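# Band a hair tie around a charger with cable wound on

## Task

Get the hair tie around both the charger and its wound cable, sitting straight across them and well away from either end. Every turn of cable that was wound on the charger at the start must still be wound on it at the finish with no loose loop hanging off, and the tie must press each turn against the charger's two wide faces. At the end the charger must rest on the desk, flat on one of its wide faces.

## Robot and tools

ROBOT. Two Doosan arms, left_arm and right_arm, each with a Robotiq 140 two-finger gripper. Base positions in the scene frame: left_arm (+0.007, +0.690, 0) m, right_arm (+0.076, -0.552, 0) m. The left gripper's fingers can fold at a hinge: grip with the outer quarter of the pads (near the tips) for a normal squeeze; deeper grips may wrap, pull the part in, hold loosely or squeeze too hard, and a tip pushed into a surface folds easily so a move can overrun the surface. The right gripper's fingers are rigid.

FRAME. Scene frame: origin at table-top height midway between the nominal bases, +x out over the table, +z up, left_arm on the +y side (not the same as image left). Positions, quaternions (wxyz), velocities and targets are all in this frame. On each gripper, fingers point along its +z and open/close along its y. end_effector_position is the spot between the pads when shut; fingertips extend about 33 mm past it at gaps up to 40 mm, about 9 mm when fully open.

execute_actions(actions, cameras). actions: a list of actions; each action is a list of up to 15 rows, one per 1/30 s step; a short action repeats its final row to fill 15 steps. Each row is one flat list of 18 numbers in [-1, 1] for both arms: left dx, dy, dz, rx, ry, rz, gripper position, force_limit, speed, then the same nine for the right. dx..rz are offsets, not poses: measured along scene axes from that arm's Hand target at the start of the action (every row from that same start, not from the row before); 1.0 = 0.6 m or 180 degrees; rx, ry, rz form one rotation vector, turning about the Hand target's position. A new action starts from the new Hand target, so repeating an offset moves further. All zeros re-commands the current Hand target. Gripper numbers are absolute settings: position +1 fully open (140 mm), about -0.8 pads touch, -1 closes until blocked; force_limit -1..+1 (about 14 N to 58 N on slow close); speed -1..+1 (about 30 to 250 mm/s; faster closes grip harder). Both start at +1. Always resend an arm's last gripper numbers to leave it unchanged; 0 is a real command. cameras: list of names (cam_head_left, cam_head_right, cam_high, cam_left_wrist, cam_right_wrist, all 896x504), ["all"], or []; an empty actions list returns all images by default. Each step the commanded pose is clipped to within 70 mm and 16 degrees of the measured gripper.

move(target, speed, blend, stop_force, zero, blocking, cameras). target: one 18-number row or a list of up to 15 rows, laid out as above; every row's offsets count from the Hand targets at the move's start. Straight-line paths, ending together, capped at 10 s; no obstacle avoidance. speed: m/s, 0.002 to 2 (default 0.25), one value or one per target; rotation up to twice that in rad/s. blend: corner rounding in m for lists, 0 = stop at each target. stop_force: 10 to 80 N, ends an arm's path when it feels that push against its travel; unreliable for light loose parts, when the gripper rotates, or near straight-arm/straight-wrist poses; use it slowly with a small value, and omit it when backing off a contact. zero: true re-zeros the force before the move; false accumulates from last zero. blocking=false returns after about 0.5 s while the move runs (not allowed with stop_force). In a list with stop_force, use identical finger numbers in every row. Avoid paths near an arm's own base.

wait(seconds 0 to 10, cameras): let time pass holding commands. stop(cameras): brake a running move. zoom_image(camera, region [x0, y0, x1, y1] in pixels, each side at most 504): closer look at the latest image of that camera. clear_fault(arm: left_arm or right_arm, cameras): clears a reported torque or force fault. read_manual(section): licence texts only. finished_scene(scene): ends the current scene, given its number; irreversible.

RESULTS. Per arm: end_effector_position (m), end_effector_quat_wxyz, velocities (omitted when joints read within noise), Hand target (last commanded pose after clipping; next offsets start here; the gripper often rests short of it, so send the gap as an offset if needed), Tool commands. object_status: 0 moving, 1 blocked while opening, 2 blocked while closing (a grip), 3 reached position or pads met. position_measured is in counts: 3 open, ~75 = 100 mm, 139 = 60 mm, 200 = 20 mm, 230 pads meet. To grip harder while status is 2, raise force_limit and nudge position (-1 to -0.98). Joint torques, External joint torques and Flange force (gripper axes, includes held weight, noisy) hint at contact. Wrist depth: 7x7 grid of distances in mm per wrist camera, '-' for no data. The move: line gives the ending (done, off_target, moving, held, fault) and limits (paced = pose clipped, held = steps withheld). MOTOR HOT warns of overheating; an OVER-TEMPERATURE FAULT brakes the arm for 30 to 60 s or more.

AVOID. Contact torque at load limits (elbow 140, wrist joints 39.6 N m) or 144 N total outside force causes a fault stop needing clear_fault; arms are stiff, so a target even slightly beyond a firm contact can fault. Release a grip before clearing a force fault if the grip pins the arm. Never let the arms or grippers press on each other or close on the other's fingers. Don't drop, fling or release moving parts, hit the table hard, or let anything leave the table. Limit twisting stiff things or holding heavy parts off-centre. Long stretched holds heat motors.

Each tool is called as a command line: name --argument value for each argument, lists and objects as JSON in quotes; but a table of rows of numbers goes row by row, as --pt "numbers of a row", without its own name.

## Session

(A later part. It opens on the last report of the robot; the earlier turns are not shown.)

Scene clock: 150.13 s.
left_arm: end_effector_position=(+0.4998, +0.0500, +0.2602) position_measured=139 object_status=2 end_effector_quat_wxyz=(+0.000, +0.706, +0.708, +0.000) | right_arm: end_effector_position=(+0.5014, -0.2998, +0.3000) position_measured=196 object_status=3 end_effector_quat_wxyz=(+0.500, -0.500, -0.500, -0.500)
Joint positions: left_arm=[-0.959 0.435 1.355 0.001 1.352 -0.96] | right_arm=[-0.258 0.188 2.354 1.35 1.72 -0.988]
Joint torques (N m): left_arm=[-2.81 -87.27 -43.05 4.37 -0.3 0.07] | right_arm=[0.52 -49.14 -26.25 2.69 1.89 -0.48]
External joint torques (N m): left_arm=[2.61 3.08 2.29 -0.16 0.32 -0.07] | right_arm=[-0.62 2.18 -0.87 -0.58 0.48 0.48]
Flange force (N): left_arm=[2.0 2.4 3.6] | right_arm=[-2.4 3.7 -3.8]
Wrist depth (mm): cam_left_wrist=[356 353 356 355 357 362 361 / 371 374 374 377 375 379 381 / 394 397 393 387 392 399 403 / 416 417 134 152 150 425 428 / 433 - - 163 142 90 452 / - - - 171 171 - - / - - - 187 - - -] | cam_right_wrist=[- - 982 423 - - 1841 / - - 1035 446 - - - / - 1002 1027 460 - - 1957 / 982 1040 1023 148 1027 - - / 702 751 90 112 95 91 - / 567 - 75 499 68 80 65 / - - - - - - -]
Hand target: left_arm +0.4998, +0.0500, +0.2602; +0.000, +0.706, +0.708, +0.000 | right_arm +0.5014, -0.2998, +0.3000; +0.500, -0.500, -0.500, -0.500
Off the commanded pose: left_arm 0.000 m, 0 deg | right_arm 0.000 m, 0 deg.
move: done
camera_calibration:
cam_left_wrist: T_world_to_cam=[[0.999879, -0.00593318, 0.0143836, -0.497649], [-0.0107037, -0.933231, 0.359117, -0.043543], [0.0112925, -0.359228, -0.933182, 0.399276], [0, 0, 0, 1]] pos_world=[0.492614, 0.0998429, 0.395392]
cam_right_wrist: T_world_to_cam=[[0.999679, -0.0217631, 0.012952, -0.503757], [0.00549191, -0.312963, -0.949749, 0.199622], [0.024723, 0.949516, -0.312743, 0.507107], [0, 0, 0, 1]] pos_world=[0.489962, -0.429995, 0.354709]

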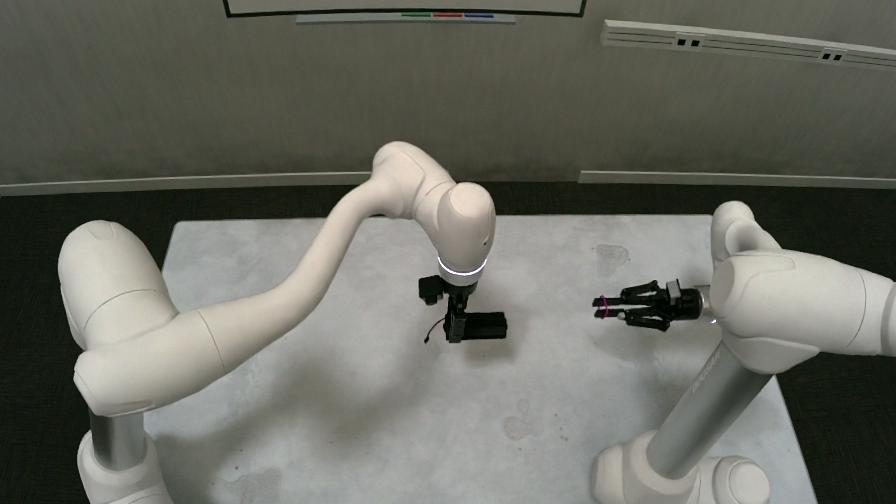

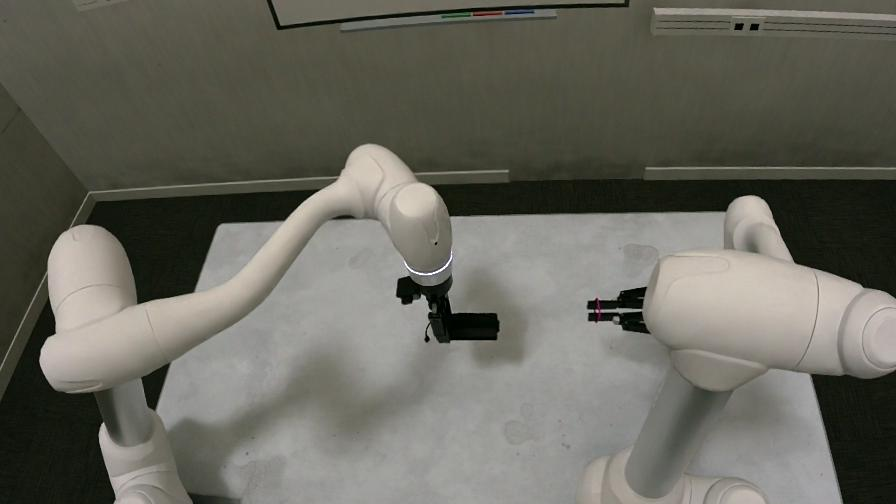

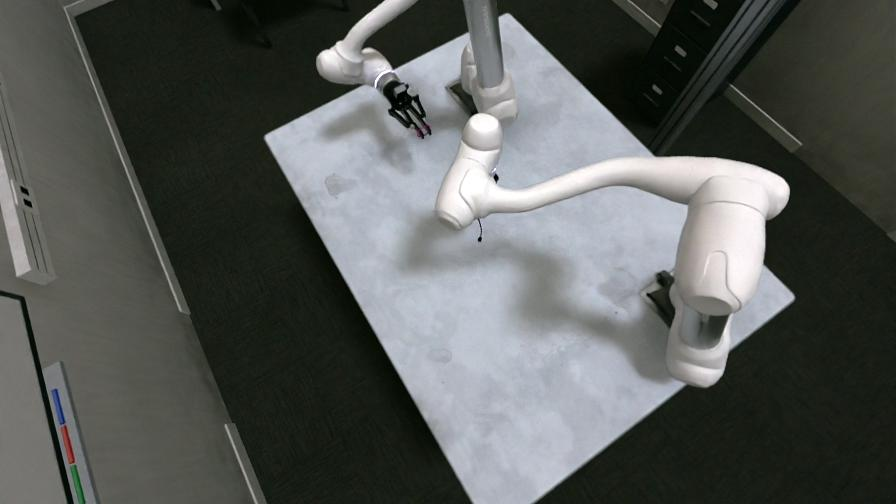

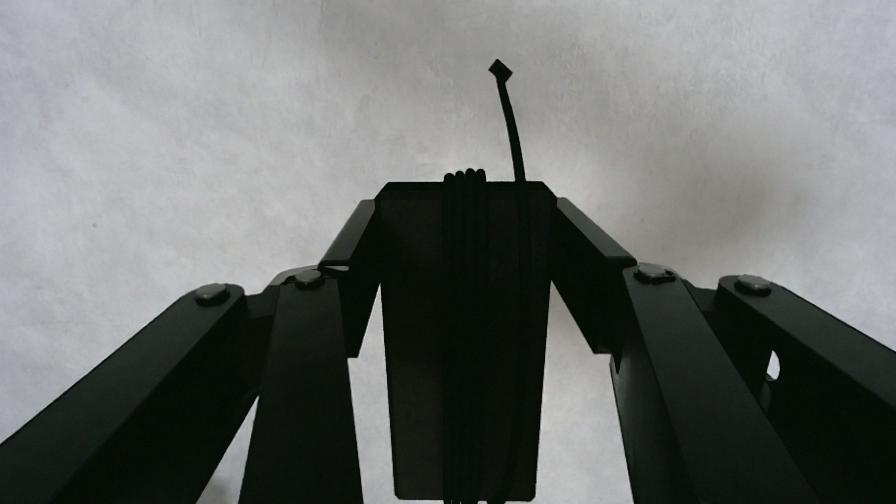

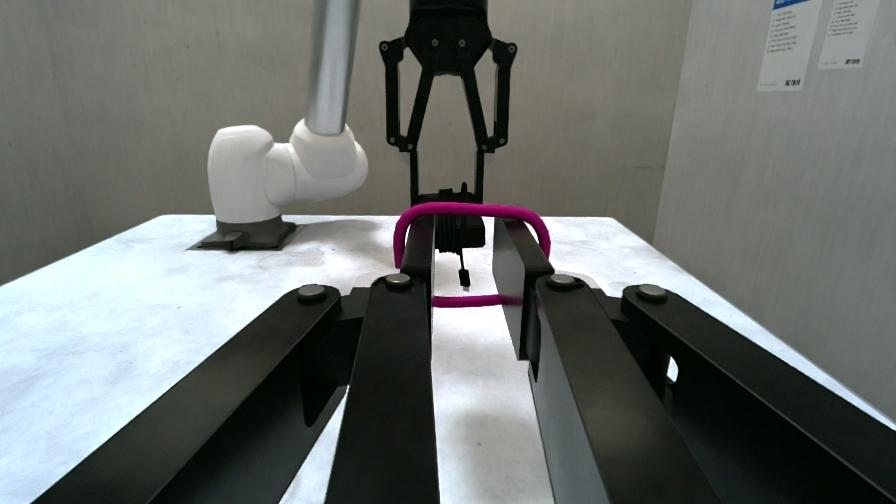

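execute_actions --actions '[[[0,0,0,0,0,0,-1,0,-1,0,0,0,0,0,0,-0.25,0.6,-1]],[[0,0,0,0,0,0,-1,0,-1,0,0,0,0,0,0,0,0.6,-1]],[[0,0,0,0,0,0,-1,0,-1,0,0,0,0,0,0,0,0.6,-1]]]' --cameras '["cam_right_wrist","cam_head_left"]'

zoom_image --camera "cam_head_left" --region '[560, 260, 720, 350]'

zoom_image --camera "cam_right_wrist" --region '[250, 130, 700, 480]'

Scene clock: 154.90 s.
left_arm: end_effector_position=(+0.4998, +0.0500, +0.2602) position_measured=139 object_status=2 end_effector_quat_wxyz=(+0.000, +0.706, +0.708, +0.000) | right_arm: end_effector_position=(+0.5014, -0.2998, +0.3000) position_measured=129 object_status=3 end_effector_quat_wxyz=(+0.500, -0.500, -0.500, -0.500)
Joint positions: left_arm=[-0.959 0.435 1.355 0.001 1.352 -0.96] | right_arm=[-0.258 0.188 2.354 1.35 1.72 -0.988]
Joint torques (N m): left_arm=[-2.63 -87.28 -43.33 4.43 -0.24 0.05] | right_arm=[0.58 -49.38 -26.32 2.65 1.87 -0.43]
External joint torques (N m): left_arm=[2.68 2.62 2.34 -0.19 0.26 -0.05] | right_arm=[-0.64 2.66 -0.81 -0.55 0.48 0.43]
External joint torques at the end of the 1st action: left_arm=[2.95 2.63 2.47 -0.18 0.27 0.01] | right_arm=[-0.27 2.64 -0.65 -0.59 0.5 0.45]
External joint torques at the end of the 2nd action: left_arm=[2.67 3.52 2.61 -0.13 0.29 -0.06] | right_arm=[-0.32 2.09 -0.68 -0.58 0.47 0.51]
Flange force (N): left_arm=[2.8 2.0 3.6] | right_arm=[-3.4 4.2 -3.9]
Flange force at the end of the 1st action (N): left_arm=[3.2 2.1 3.7] | right_arm=[-3.4 4.1 -3.1]
Flange force at the end of the 2nd action (N): left_arm=[2.1 2.4 4.2] | right_arm=[-2.2 3.5 -3.0]
Wrist depth (mm): cam_left_wrist=[353 354 357 356 359 362 366 / 369 371 376 375 377 381 379 / 391 395 395 390 394 403 403 / 417 416 134 152 150 417 425 / 433 - - 164 144 90 447 / - - - 173 - - - / - - - 185 - - -] | cam_right_wrist=[- - 990 423 - 1988 1801 / - - 1010 451 - - - / - 1057 1085 470 - - - / 934 1006 130 963 146 - - / 751 90 129 724 124 93 - / - 71 544 553 547 68 72 / - - 441 449 446 - -]
Hand target: left_arm +0.4998, +0.0500, +0.2602; +0.000, +0.706, +0.708, +0.000 | right_arm +0.5014, -0.2998, +0.3000; +0.500, -0.500, -0.500, -0.500
Off the commanded pose: left_arm 0.000 m, 0 deg | right_arm 0.000 m, 0 deg.
camera_calibration:
cam_right_wrist: T_world_to_cam=[[0.999679, -0.0217631, 0.012952, -0.503757], [0.00549191, -0.312963, -0.949749, 0.199622], [0.024723, 0.949516, -0.312743, 0.507107], [0, 0, 0, 1]] pos_world=[0.489962, -0.429995, 0.354709]
Images, in order (width x height): cam_head_left 896x504, cam_right_wrist 896x504.

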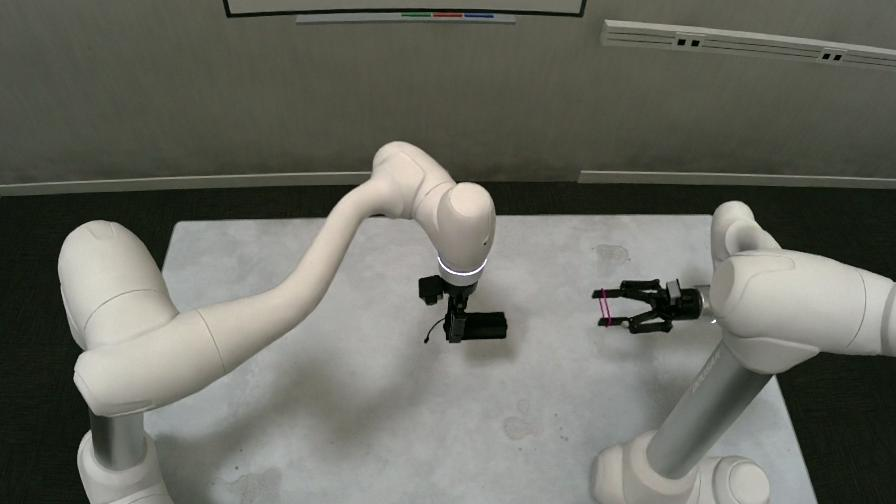

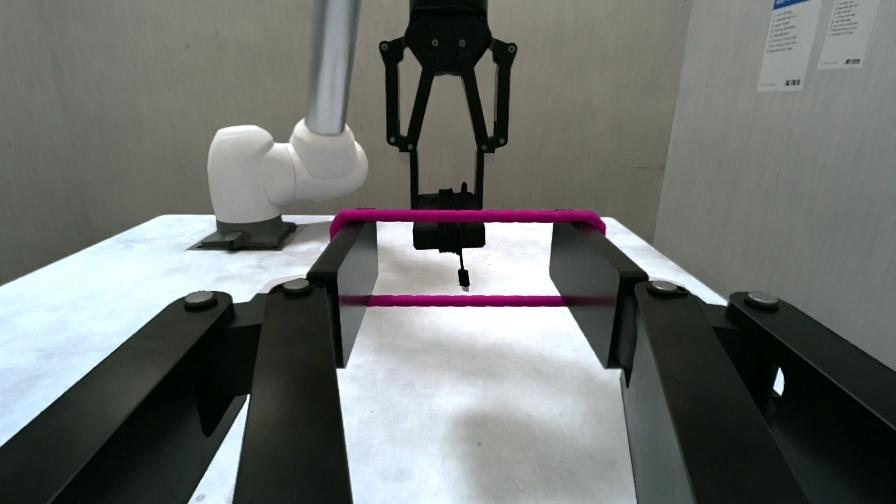

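Scaled by 3.150 from the camera's 896x504 image, which has a finer 1280x720 frame.

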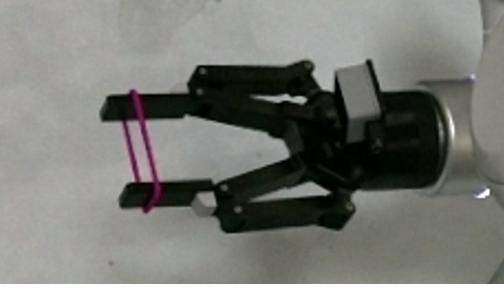

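Scaled by 1.120 from the camera's 896x504 image, which has a finer 1280x720 frame.

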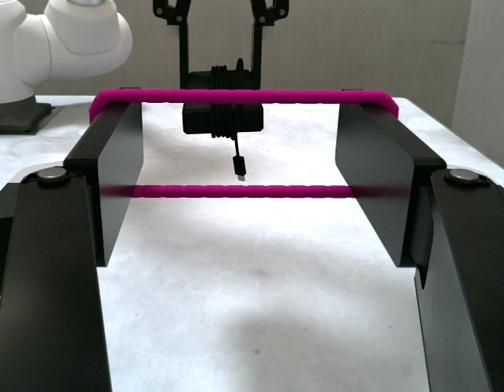

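zoom_image --camera "cam_right_wrist" --region '[390, 160, 510, 300]'

zoom_image --camera "cam_head_left" --region '[410, 280, 530, 360]'

Scaled by 3.600 from the camera's 896x504 image, which has a finer 1280x720 frame.

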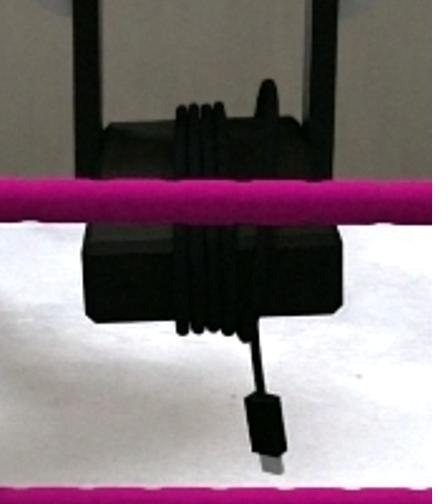

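Scaled by 4.200 from the camera's 896x504 image, which has a finer 1280x720 frame.

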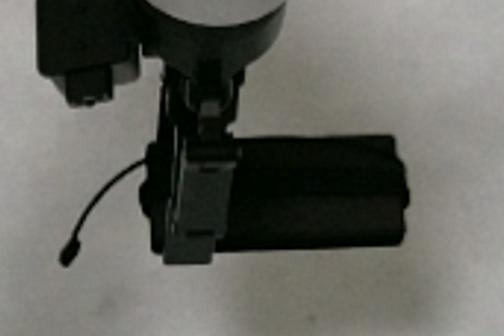

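move --target '[0,0,0,0,0,0,-1,0,-1,-0.0018,0.283,-0.105,0,0,0,0,0.6,-1]' --speed 0.12 --cameras '["cam_right_wrist","cam_left_wrist"]'

zoom_image --camera "cam_right_wrist" --region '[250, 130, 700, 480]'

Scene clock: 166.13 s.
left_arm: end_effector_position=(+0.4998, +0.0500, +0.2602) position_measured=139 object_status=2 end_effector_quat_wxyz=(+0.000, +0.706, +0.708, +0.000) | right_arm: end_effector_position=(+0.5003, -0.1300, +0.2371) position_measured=129 object_status=3 end_effector_quat_wxyz=(+0.500, -0.500, -0.500, -0.500)
Joint positions: left_arm=[-0.959 0.435 1.355 0.001 1.352 -0.96] | right_arm=[0.136 0.315 2.383 1.687 1.516 -1.131]
Joint torques (N m): left_arm=[-2.85 -87.47 -43.45 4.43 -0.23 0.07] | right_arm=[1.12 -57.75 -22 1.8 2.13 -0.47]
External joint torques (N m): left_arm=[2.77 2.96 2.67 -0.22 0.27 -0.07] | right_arm=[-1.07 2.21 -0.8 -0.83 0.43 0.47]
Flange force (N): left_arm=[3.0 1.9 4.1] | right_arm=[-3.2 4.6 -3.8]
Wrist depth (mm): cam_left_wrist=[355 353 357 359 357 361 363 / 371 370 372 374 379 381 384 / 389 393 395 386 396 402 402 / 416 417 135 153 150 418 425 / 430 - - 164 142 90 449 / - - - 174 - - - / - - - 189 - - -] | cam_right_wrist=[- 2644 799 273 - - 1726 / - 840 894 284 - 2161 - / - 854 974 203 - - 1573 / 831 851 144 777 146 872 1726 / 617 89 129 589 123 94 86 / - 71 452 450 457 68 72 / - - 365 369 366 - -]
Hand target: left_arm +0.4998, +0.0500, +0.2602; +0.000, +0.706, +0.708, +0.000 | right_arm +0.5003, -0.1300, +0.2370; +0.500, -0.500, -0.500, -0.500
Off the commanded pose: left_arm 0.000 m, 0 deg | right_arm 0.000 m, 0 deg.
move: done
camera_calibration:
cam_left_wrist: T_world_to_cam=[[0.99988, -0.00596758, 0.0142892, -0.497608], [-0.0107009, -0.933264, 0.359031, -0.0434711], [0.0111931, -0.359141, -0.933216, 0.399237], [0, 0, 0, 1]] pos_world=[0.492614, 0.0998426, 0.395292]
cam_right_wrist: T_world_to_cam=[[0.999679, -0.0217631, 0.012952, -0.498148], [0.00549191, -0.312963, -0.949749, 0.192903], [0.024723, 0.949516, -0.312743, 0.326299], [0, 0, 0, 1]] pos_world=[0.488862, -0.260295, 0.291709]
Images, in order (width x height): cam_left_wrist 896x504, cam_right_wrist 896x504.

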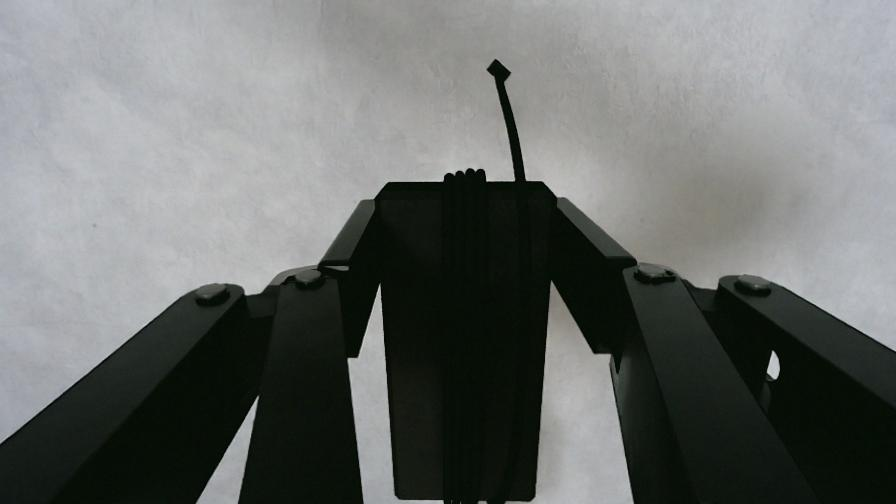

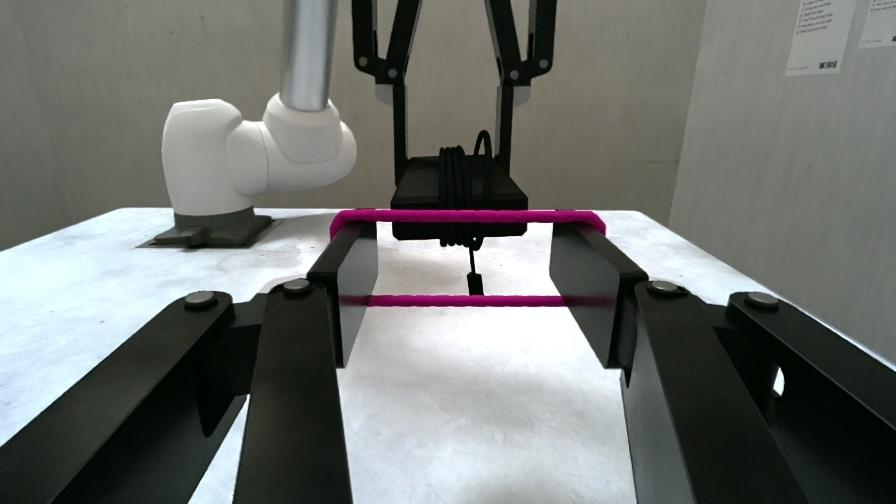

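Scaled by 1.120 from the camera's 896x504 image, which has a finer 1280x720 frame.

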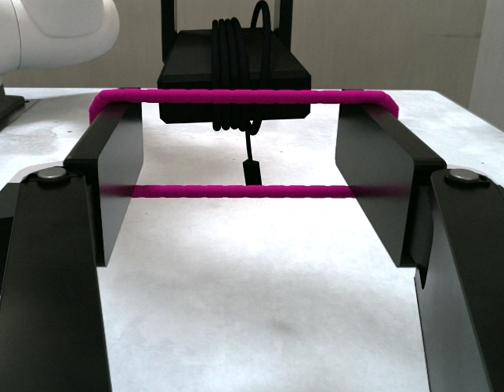

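move --target '[0,0,0,0,0,0,-1,0,-1,0,0.05,0.0075,0,0,0,0,0.6,-1]' --speed 0.06 --cameras '["cam_right_wrist","cam_left_wrist"]'

zoom_image --camera "cam_right_wrist" --region '[310, 100, 630, 350]'

Scene clock: 171.23 s.
left_arm: end_effector_position=(+0.4998, +0.0500, +0.2602) position_measured=139 object_status=2 end_effector_quat_wxyz=(+0.000, +0.706, +0.708, +0.000) | right_arm: end_effector_position=(+0.5003, -0.1000, +0.2415) position_measured=129 object_status=3 end_effector_quat_wxyz=(+0.500, -0.500, -0.500, -0.500)
Joint positions: left_arm=[-0.959 0.435 1.355 0.001 1.352 -0.96] | right_arm=[0.204 0.313 2.368 1.748 1.484 -1.119]
Joint torques (N m): left_arm=[-2.7 -87.1 -43.39 4.34 -0.31 0.02] | right_arm=[0.21 -58.39 -22.67 1.35 2.04 -0.5]
External joint torques (N m): left_arm=[2.5 3.27 2.85 -0.15 0.34 -0.02] | right_arm=[-0.39 2.34 -0.76 -0.44 0.5 0.5]
Flange force (N): left_arm=[2.7 1.7 4.3] | right_arm=[-3.5 4.5 -1.2]
Wrist depth (mm): cam_left_wrist=[354 354 355 358 357 362 362 / 373 372 372 376 379 381 379 / 394 393 396 387 395 403 401 / 413 416 135 152 150 418 428 / 433 - - 163 145 90 451 / - - - 173 - - - / - - - 189 - - -] | cam_right_wrist=[2485 - 786 268 252 2644 1624 / - 799 884 258 271 - - / - 834 941 223 2792 - 1750 / 848 854 144 174 162 799 - / 624 89 129 596 124 94 86 / - 71 459 460 458 68 72 / - - 371 372 371 - -]
Hand target: left_arm +0.4998, +0.0500, +0.2602; +0.000, +0.706, +0.708, +0.000 | right_arm +0.5003, -0.1000, +0.2415; +0.500, -0.500, -0.500, -0.500
Off the commanded pose: left_arm 0.000 m, 0 deg | right_arm 0.000 m, 0 deg.
move: done
camera_calibration:
cam_left_wrist: T_world_to_cam=[[0.99988, -0.00596758, 0.0142892, -0.497608], [-0.0107009, -0.933264, 0.359031, -0.0434711], [0.0111931, -0.359141, -0.933216, 0.399237], [0, 0, 0, 1]] pos_world=[0.492614, 0.0998426, 0.395292]
cam_right_wrist: T_world_to_cam=[[0.999679, -0.0217631, 0.012952, -0.497554], [0.00549191, -0.312963, -0.949749, 0.206566], [0.024723, 0.949516, -0.312743, 0.299221], [0, 0, 0, 1]] pos_world=[0.488862, -0.230295, 0.296209]
Images, in order (width x height): cam_left_wrist 896x504, cam_right_wrist 896x504.

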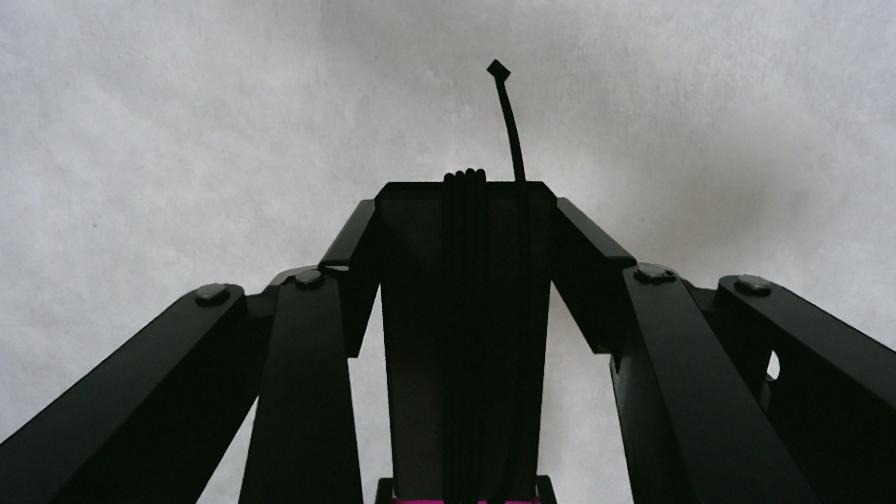

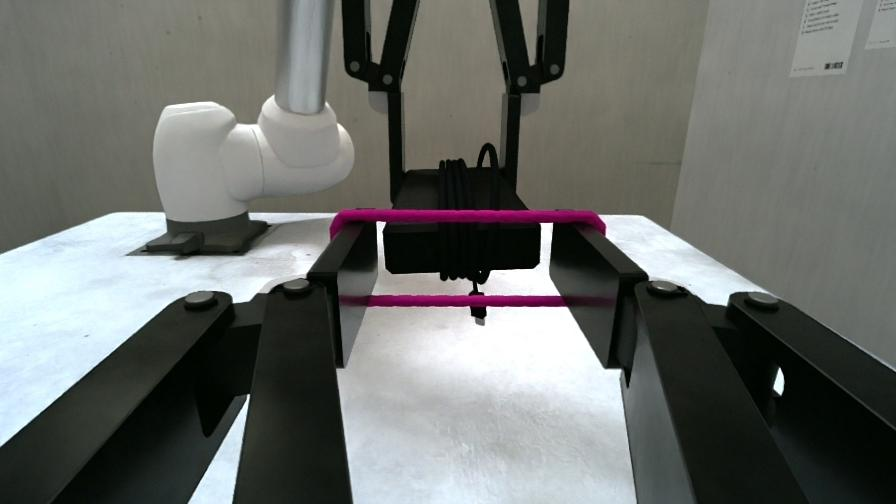

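Scaled by 1.575 from the camera's 896x504 image, which has a finer 1280x720 frame.

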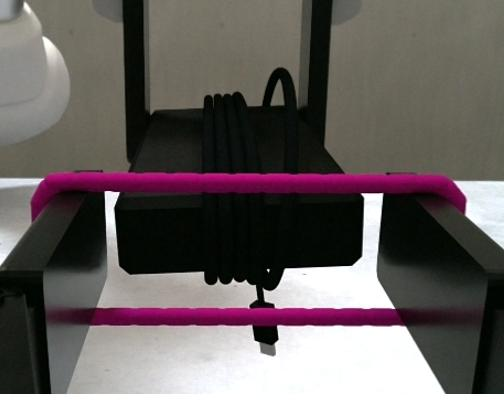

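move --pt "0 0 0 0 0 0 -1 0 -1 -0.0022 0 -0.0017 0 0 0 0 0.6 -1" --pt "0 0 0 0 0 0 -1 0 -1 -0.0022 0.0667 -0.0017 0 0 0 0 0.6 -1" --speed 0.03 --stop_force 15 --cameras '["cam_right_wrist","cam_left_wrist"]'

zoom_image --camera "cam_right_wrist" --region '[310, 100, 630, 400]'

zoom_image --camera "cam_left_wrist" --region '[300, 250, 640, 504]'

Scene clock: 182.20 s.
left_arm: end_effector_position=(+0.4998, +0.0500, +0.2602) position_measured=139 object_status=2 end_effector_quat_wxyz=(+0.000, +0.706, +0.708, +0.000) | right_arm: end_effector_position=(+0.4990, -0.0600, +0.2405) position_measured=129 object_status=3 end_effector_quat_wxyz=(+0.500, -0.500, -0.500, -0.500)
Joint positions: left_arm=[-0.959 0.435 1.355 0.001 1.352 -0.96] | right_arm=[0.293 0.327 2.348 1.827 1.444 -1.121]
Joint torques (N m): left_arm=[-3.52 -85.99 -43.04 4.15 -0.52 0.03] | right_arm=[0.66 -60.65 -23.81 1.52 2.49 -0.43]
External joint torques (N m): left_arm=[3.51 0.89 1.91 0.1 0.55 -0.03] | right_arm=[-0.75 2.62 -0.1 -0.79 0.06 0.43]
Flange force (N): left_arm=[4.6 1.9 1.9] | right_arm=[-4.1 4.0 -2.1]
Wrist depth (mm): cam_left_wrist=[352 356 355 357 357 359 363 / 369 371 375 374 378 379 378 / 392 392 392 386 393 402 405 / 414 413 134 151 150 420 428 / 436 - - 163 151 90 444 / - - - 172 175 - - / - - - 184 183 - -] | cam_right_wrist=[- - 222 - 212 2824 1738 / - 765 840 - 226 2037 - / - 794 907 221 235 - - / 828 807 129 136 140 863 1679 / 629 89 129 155 138 94 531 / - 71 456 459 463 68 72 / - - 371 371 371 - -]
Hand target: left_arm +0.4998, +0.0500, +0.2602; +0.000, +0.706, +0.708, +0.000 | right_arm +0.4990, -0.0600, +0.2405; +0.500, -0.500, -0.500, -0.500
Off the commanded pose: left_arm 0.000 m, 0 deg | right_arm 0.000 m, 0 deg.
move: done
camera_calibration:
cam_left_wrist: T_world_to_cam=[[0.99988, -0.00596758, 0.0142892, -0.497608], [-0.0107009, -0.933264, 0.359031, -0.0434711], [0.0111931, -0.359141, -0.933216, 0.399237], [0, 0, 0, 1]] pos_world=[0.492614, 0.0998426, 0.395292]
cam_right_wrist: T_world_to_cam=[[0.99968, -0.0217961, 0.0128577, -0.495347], [0.00539195, -0.312962, -0.949751, 0.218223], [0.0247248, 0.949516, -0.312744, 0.260864], [0, 0, 0, 1]] pos_world=[0.487562, -0.190195, 0.29521]
Images, in order (width x height): cam_left_wrist 896x504, cam_right_wrist 896x504.

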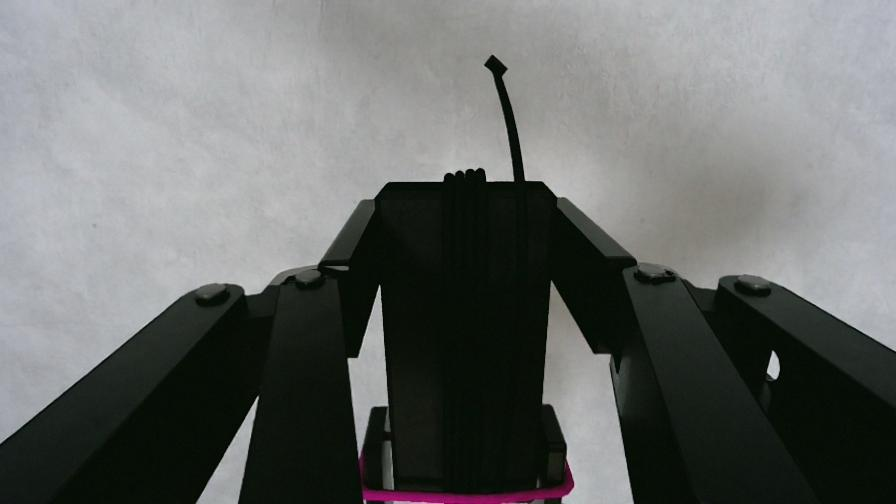

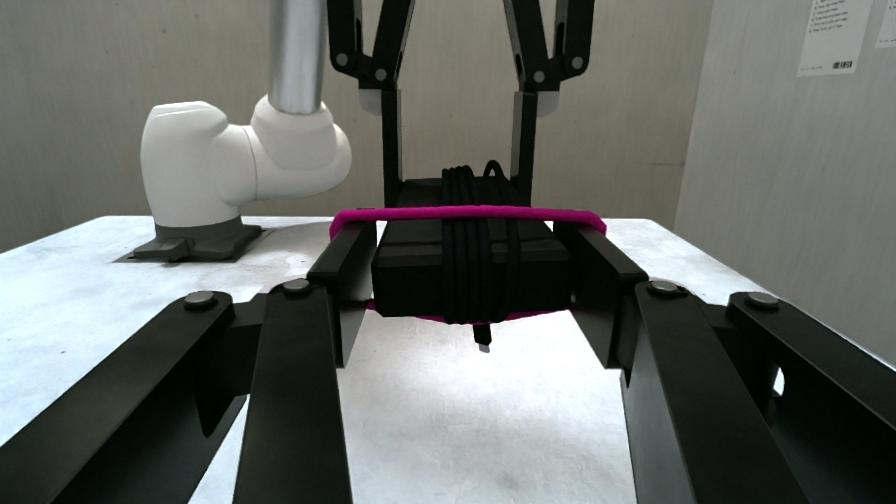

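Scaled by 1.575 from the camera's 896x504 image, which has a finer 1280x720 frame.

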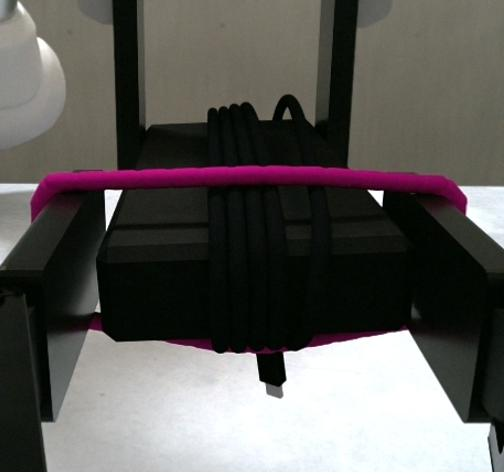

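Scaled by 1.482 from the camera's 896x504 image, which has a finer 1280x720 frame.

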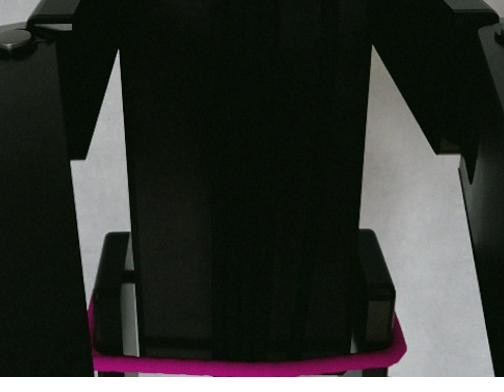

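move --target '[0,0,0,0,0,0,-1,0,-1,0,0.0333,0,0,0,0,0,0.6,-1]' --speed 0.025 --stop_force 15 --cameras '["cam_right_wrist","cam_left_wrist"]'

zoom_image --camera "cam_right_wrist" --region '[310, 100, 630, 400]'

zoom_image --camera "cam_left_wrist" --region '[300, 250, 640, 504]'

Scene clock: 186.83 s.
left_arm: end_effector_position=(+0.4998, +0.0500, +0.2602) position_measured=139 object_status=2 end_effector_quat_wxyz=(+0.000, +0.706, +0.708, +0.000) | right_arm: end_effector_position=(+0.4990, -0.0400, +0.2405) position_measured=129 object_status=3 end_effector_quat_wxyz=(+0.500, -0.500, -0.500, -0.500)
Joint positions: left_arm=[-0.959 0.435 1.355 0.001 1.352 -0.96] | right_arm=[0.334 0.335 2.334 1.864 1.424 -1.12]
Joint torques (N m): left_arm=[-3.3 -86.31 -43.04 4.33 -0.37 0.05] | right_arm=[1 -61.46 -23.81 1.41 2.3 -0.47]
External joint torques (N m): left_arm=[3.51 2.24 2.39 -0.12 0.4 -0.05] | right_arm=[-1.05 2.27 -0.55 -0.76 0.25 0.47]
Flange force (N): left_arm=[3.9 2.4 3.2] | right_arm=[-3.2 4.8 -2.5]
Wrist depth (mm): cam_left_wrist=[354 354 358 357 360 362 361 / 369 371 374 375 379 383 381 / 393 392 397 389 393 401 403 / 414 413 134 154 150 418 424 / 433 - - 163 161 90 444 / - - - 171 175 - - / - - - 181 186 - -] | cam_right_wrist=[- - 194 - 196 - 1738 / - 746 804 - 206 - - / - 786 863 176 - - 1646 / 837 789 130 128 136 872 1563 / 634 90 112 116 116 94 86 / - 71 456 463 458 68 72 / - - 374 372 374 - -]
Hand target: left_arm +0.4998, +0.0500, +0.2602; +0.000, +0.706, +0.708, +0.000 | right_arm +0.4990, -0.0400, +0.2405; +0.500, -0.500, -0.500, -0.500
Off the commanded pose: left_arm 0.000 m, 0 deg | right_arm 0.000 m, 0 deg.
move: done
camera_calibration:
cam_left_wrist: T_world_to_cam=[[0.99988, -0.0059678, 0.0142898, -0.497608], [-0.0107023, -0.933231, 0.359118, -0.0435082], [0.0111925, -0.359228, -0.933183, 0.399233], [0, 0, 0, 1]] pos_world=[0.492614, 0.0998428, 0.395292]
cam_right_wrist: T_world_to_cam=[[0.99968, -0.0217961, 0.0128577, -0.494911], [0.00539195, -0.312962, -0.949751, 0.224482], [0.0247248, 0.949516, -0.312744, 0.241873], [0, 0, 0, 1]] pos_world=[0.487562, -0.170195, 0.29521]
Images, in order (width x height): cam_left_wrist 896x504, cam_right_wrist 896x504.

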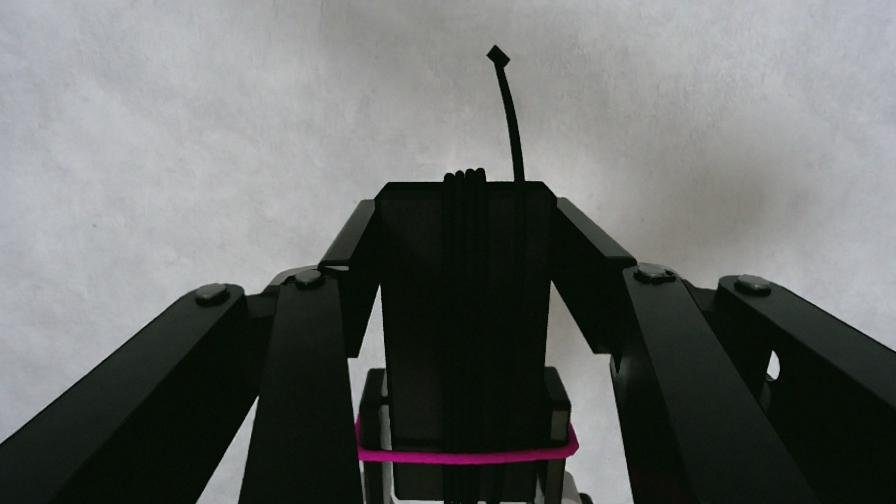

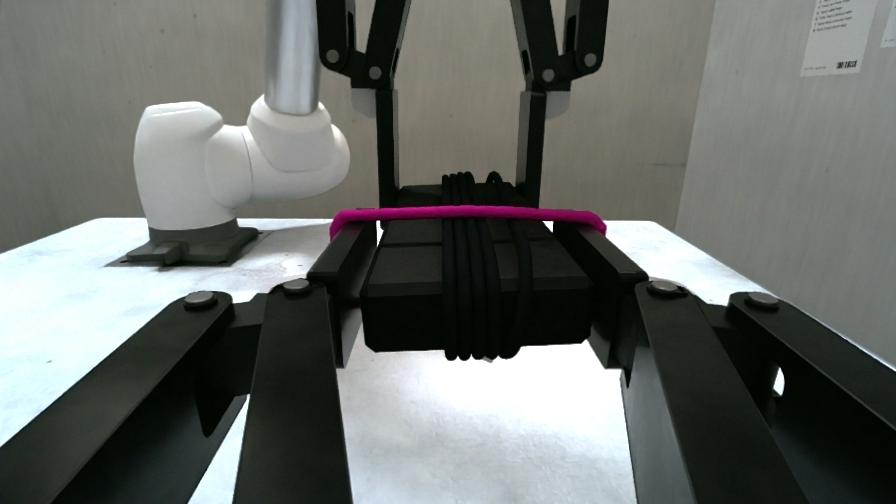

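Scaled by 1.575 from the camera's 896x504 image, which has a finer 1280x720 frame.

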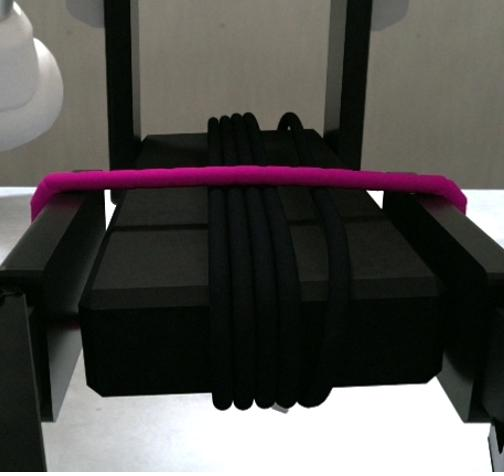

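Scaled by 1.482 from the camera's 896x504 image, which has a finer 1280x720 frame.

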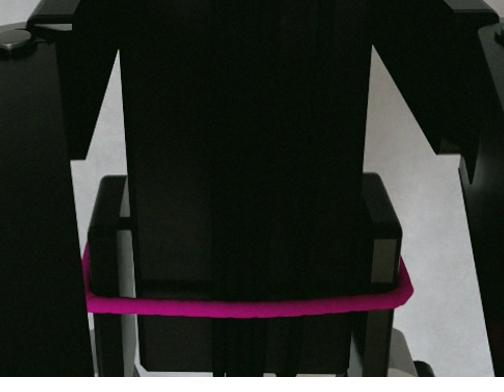

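move --target '[0,0,0,0,0,0,-1,0,-1,-0.0013,0.0333,-0.0008,0,0,0,0,0.6,-1]' --speed 0.025 --stop_force 15

execute_actions --actions '[[[0,0,0,0,0,0,-1,0,-1,0,0,0,0,0,0,0.08,0.8,-1]]]' --cameras '["cam_right_wrist","cam_left_wrist"]'

zoom_image --camera "cam_right_wrist" --region '[310, 100, 630, 400]'

zoom_image --camera "cam_left_wrist" --region '[300, 250, 640, 504]'

Scene clock: 194.70 s.
left_arm: end_effector_position=(+0.4998, +0.0500, +0.2602) position_measured=139 object_status=2 end_effector_quat_wxyz=(+0.000, +0.706, +0.708, +0.000) | right_arm: end_effector_position=(+0.4982, -0.0200, +0.2400) position_measured=129 object_status=3 end_effector_quat_wxyz=(+0.500, -0.500, -0.500, -0.500)
Joint positions: left_arm=[-0.959 0.435 1.355 0.001 1.352 -0.96] | right_arm=[0.376 0.343 2.321 1.901 1.405 -1.121]
Joint torques (N m): left_arm=[-3.46 -86.68 -43.3 4.26 -0.41 0.05] | right_arm=[0.76 -62.49 -23.98 1.24 2.23 -0.43]
External joint torques (N m): left_arm=[3.55 1.48 2.08 0.01 0.43 -0.05] | right_arm=[-0.68 2.03 -0.55 -0.68 0.32 0.43]
Flange force (N): left_arm=[4.3 2.2 2.5] | right_arm=[-2.8 4.3 -1.6]
Wrist depth (mm): cam_left_wrist=[353 354 354 355 357 361 361 / 370 375 374 378 376 381 379 / 390 393 391 387 393 400 405 / 413 418 134 153 150 421 427 / 436 - - 164 162 90 449 / - - - 171 173 - - / - - - 186 187 - -] | cam_right_wrist=[- - 175 - 175 2071 1635 / - 740 796 - 186 - - / - 765 860 194 - - - / 845 794 129 127 132 884 - / 621 89 102 97 98 94 92 / - 71 113 418 102 68 72 / - - 369 371 370 - -]
Hand target: left_arm +0.4998, +0.0500, +0.2602; +0.000, +0.706, +0.708, +0.000 | right_arm +0.4982, -0.0200, +0.2400; +0.500, -0.500, -0.500, -0.500
Off the commanded pose: left_arm 0.000 m, 0 deg | right_arm 0.000 m, 0 deg.
move: done

Scene clock: 195.40 s.
left_arm: end_effector_position=(+0.4998, +0.0500, +0.2602) position_measured=139 object_status=2 end_effector_quat_wxyz=(+0.000, +0.706, +0.708, +0.000) | right_arm: end_effector_position=(+0.4982, -0.0200, +0.2400) position_measured=119 object_status=3 end_effector_quat_wxyz=(+0.500, -0.500, -0.500, -0.500)
Joint positions: left_arm=[-0.959 0.435 1.355 0.001 1.352 -0.96] | right_arm=[0.376 0.343 2.321 1.901 1.405 -1.121]
Joint torques (N m): left_arm=[-2.56 -86.65 -43.19 4.33 -0.3 0.09] | right_arm=[0.73 -62.46 -23.86 1.28 2.24 -0.46]
External joint torques (N m): left_arm=[2.5 2.44 2.31 -0.1 0.32 -0.09] | right_arm=[-0.76 2.7 -0.58 -0.73 0.3 0.46]
Flange force (N): left_arm=[2.8 1.6 3.4] | right_arm=[-4.0 5.0 -1.5]
Wrist depth (mm): cam_left_wrist=[354 353 356 357 359 361 362 / 371 375 375 375 378 378 384 / 389 392 395 387 396 401 401 / 414 413 134 151 150 420 426 / 430 - - 164 163 90 449 / - - - 171 170 - - / - - - 188 189 - -] | cam_right_wrist=[- - 176 - 175 - 1412 / - 724 789 2413 184 - - / 2644 769 848 216 209 - 1814 / 851 786 129 127 133 791 1726 / 624 90 105 97 98 92 86 / - - 413 418 102 - 72 / - - 370 371 369 - -]
Hand target: left_arm +0.4998, +0.0500, +0.2602; +0.000, +0.706, +0.708, +0.000 | right_arm +0.4982, -0.0200, +0.2400; +0.500, -0.500, -0.500, -0.500
Off the commanded pose: left_arm 0.000 m, 0 deg | right_arm 0.000 m, 0 deg.
camera_calibration:
cam_left_wrist: T_world_to_cam=[[0.99988, -0.0059678, 0.0142898, -0.497608], [-0.0107023, -0.933231, 0.359118, -0.0435082], [0.0111925, -0.359228, -0.933183, 0.399233], [0, 0, 0, 1]] pos_world=[0.492614, 0.0998428, 0.395292]
cam_right_wrist: T_world_to_cam=[[0.999679, -0.0217631, 0.012952, -0.493692], [0.00549191, -0.312963, -0.949749, 0.230221], [0.024723, 0.949516, -0.312743, 0.222747], [0, 0, 0, 1]] pos_world=[0.486762, -0.150195, 0.294709]
Images, in order (width x height): cam_left_wrist 896x504, cam_right_wrist 896x504.

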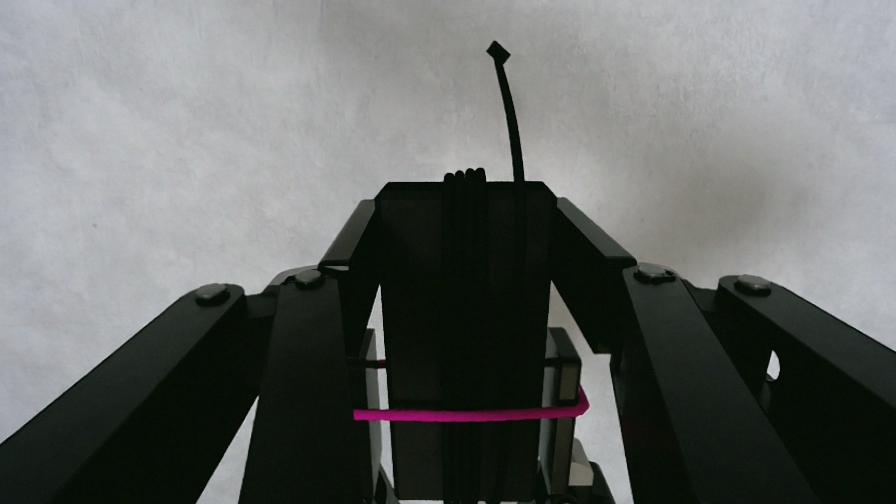

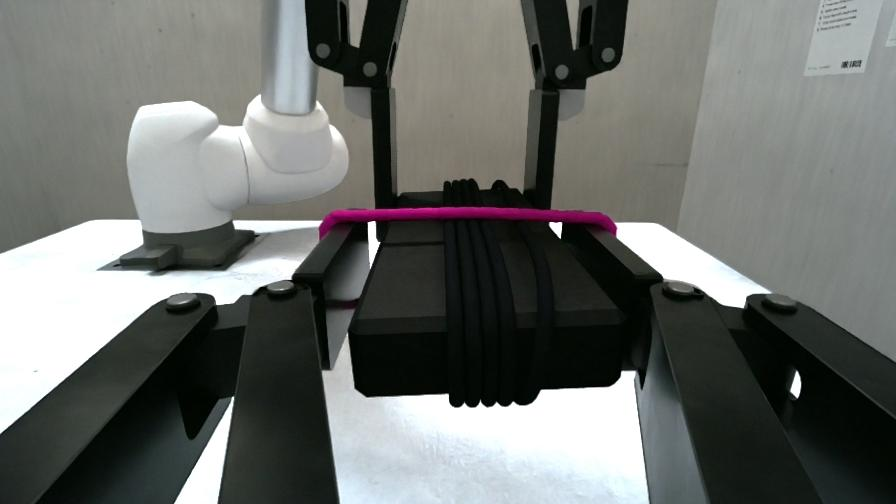

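Scaled by 1.575 from the camera's 896x504 image, which has a finer 1280x720 frame.

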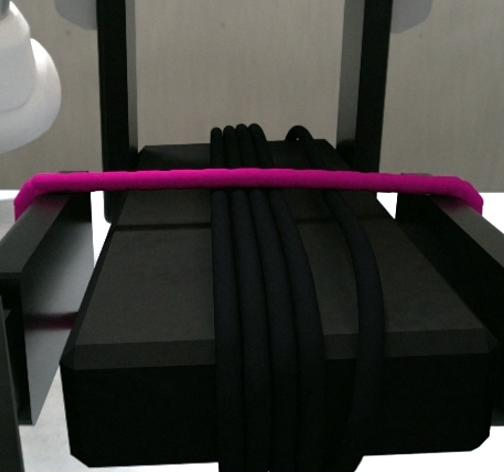

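Scaled by 1.482 from the camera's 896x504 image, which has a finer 1280x720 frame.

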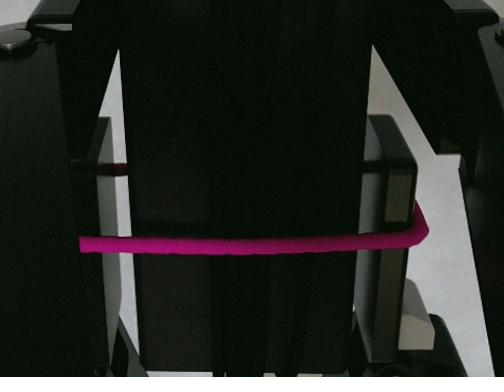

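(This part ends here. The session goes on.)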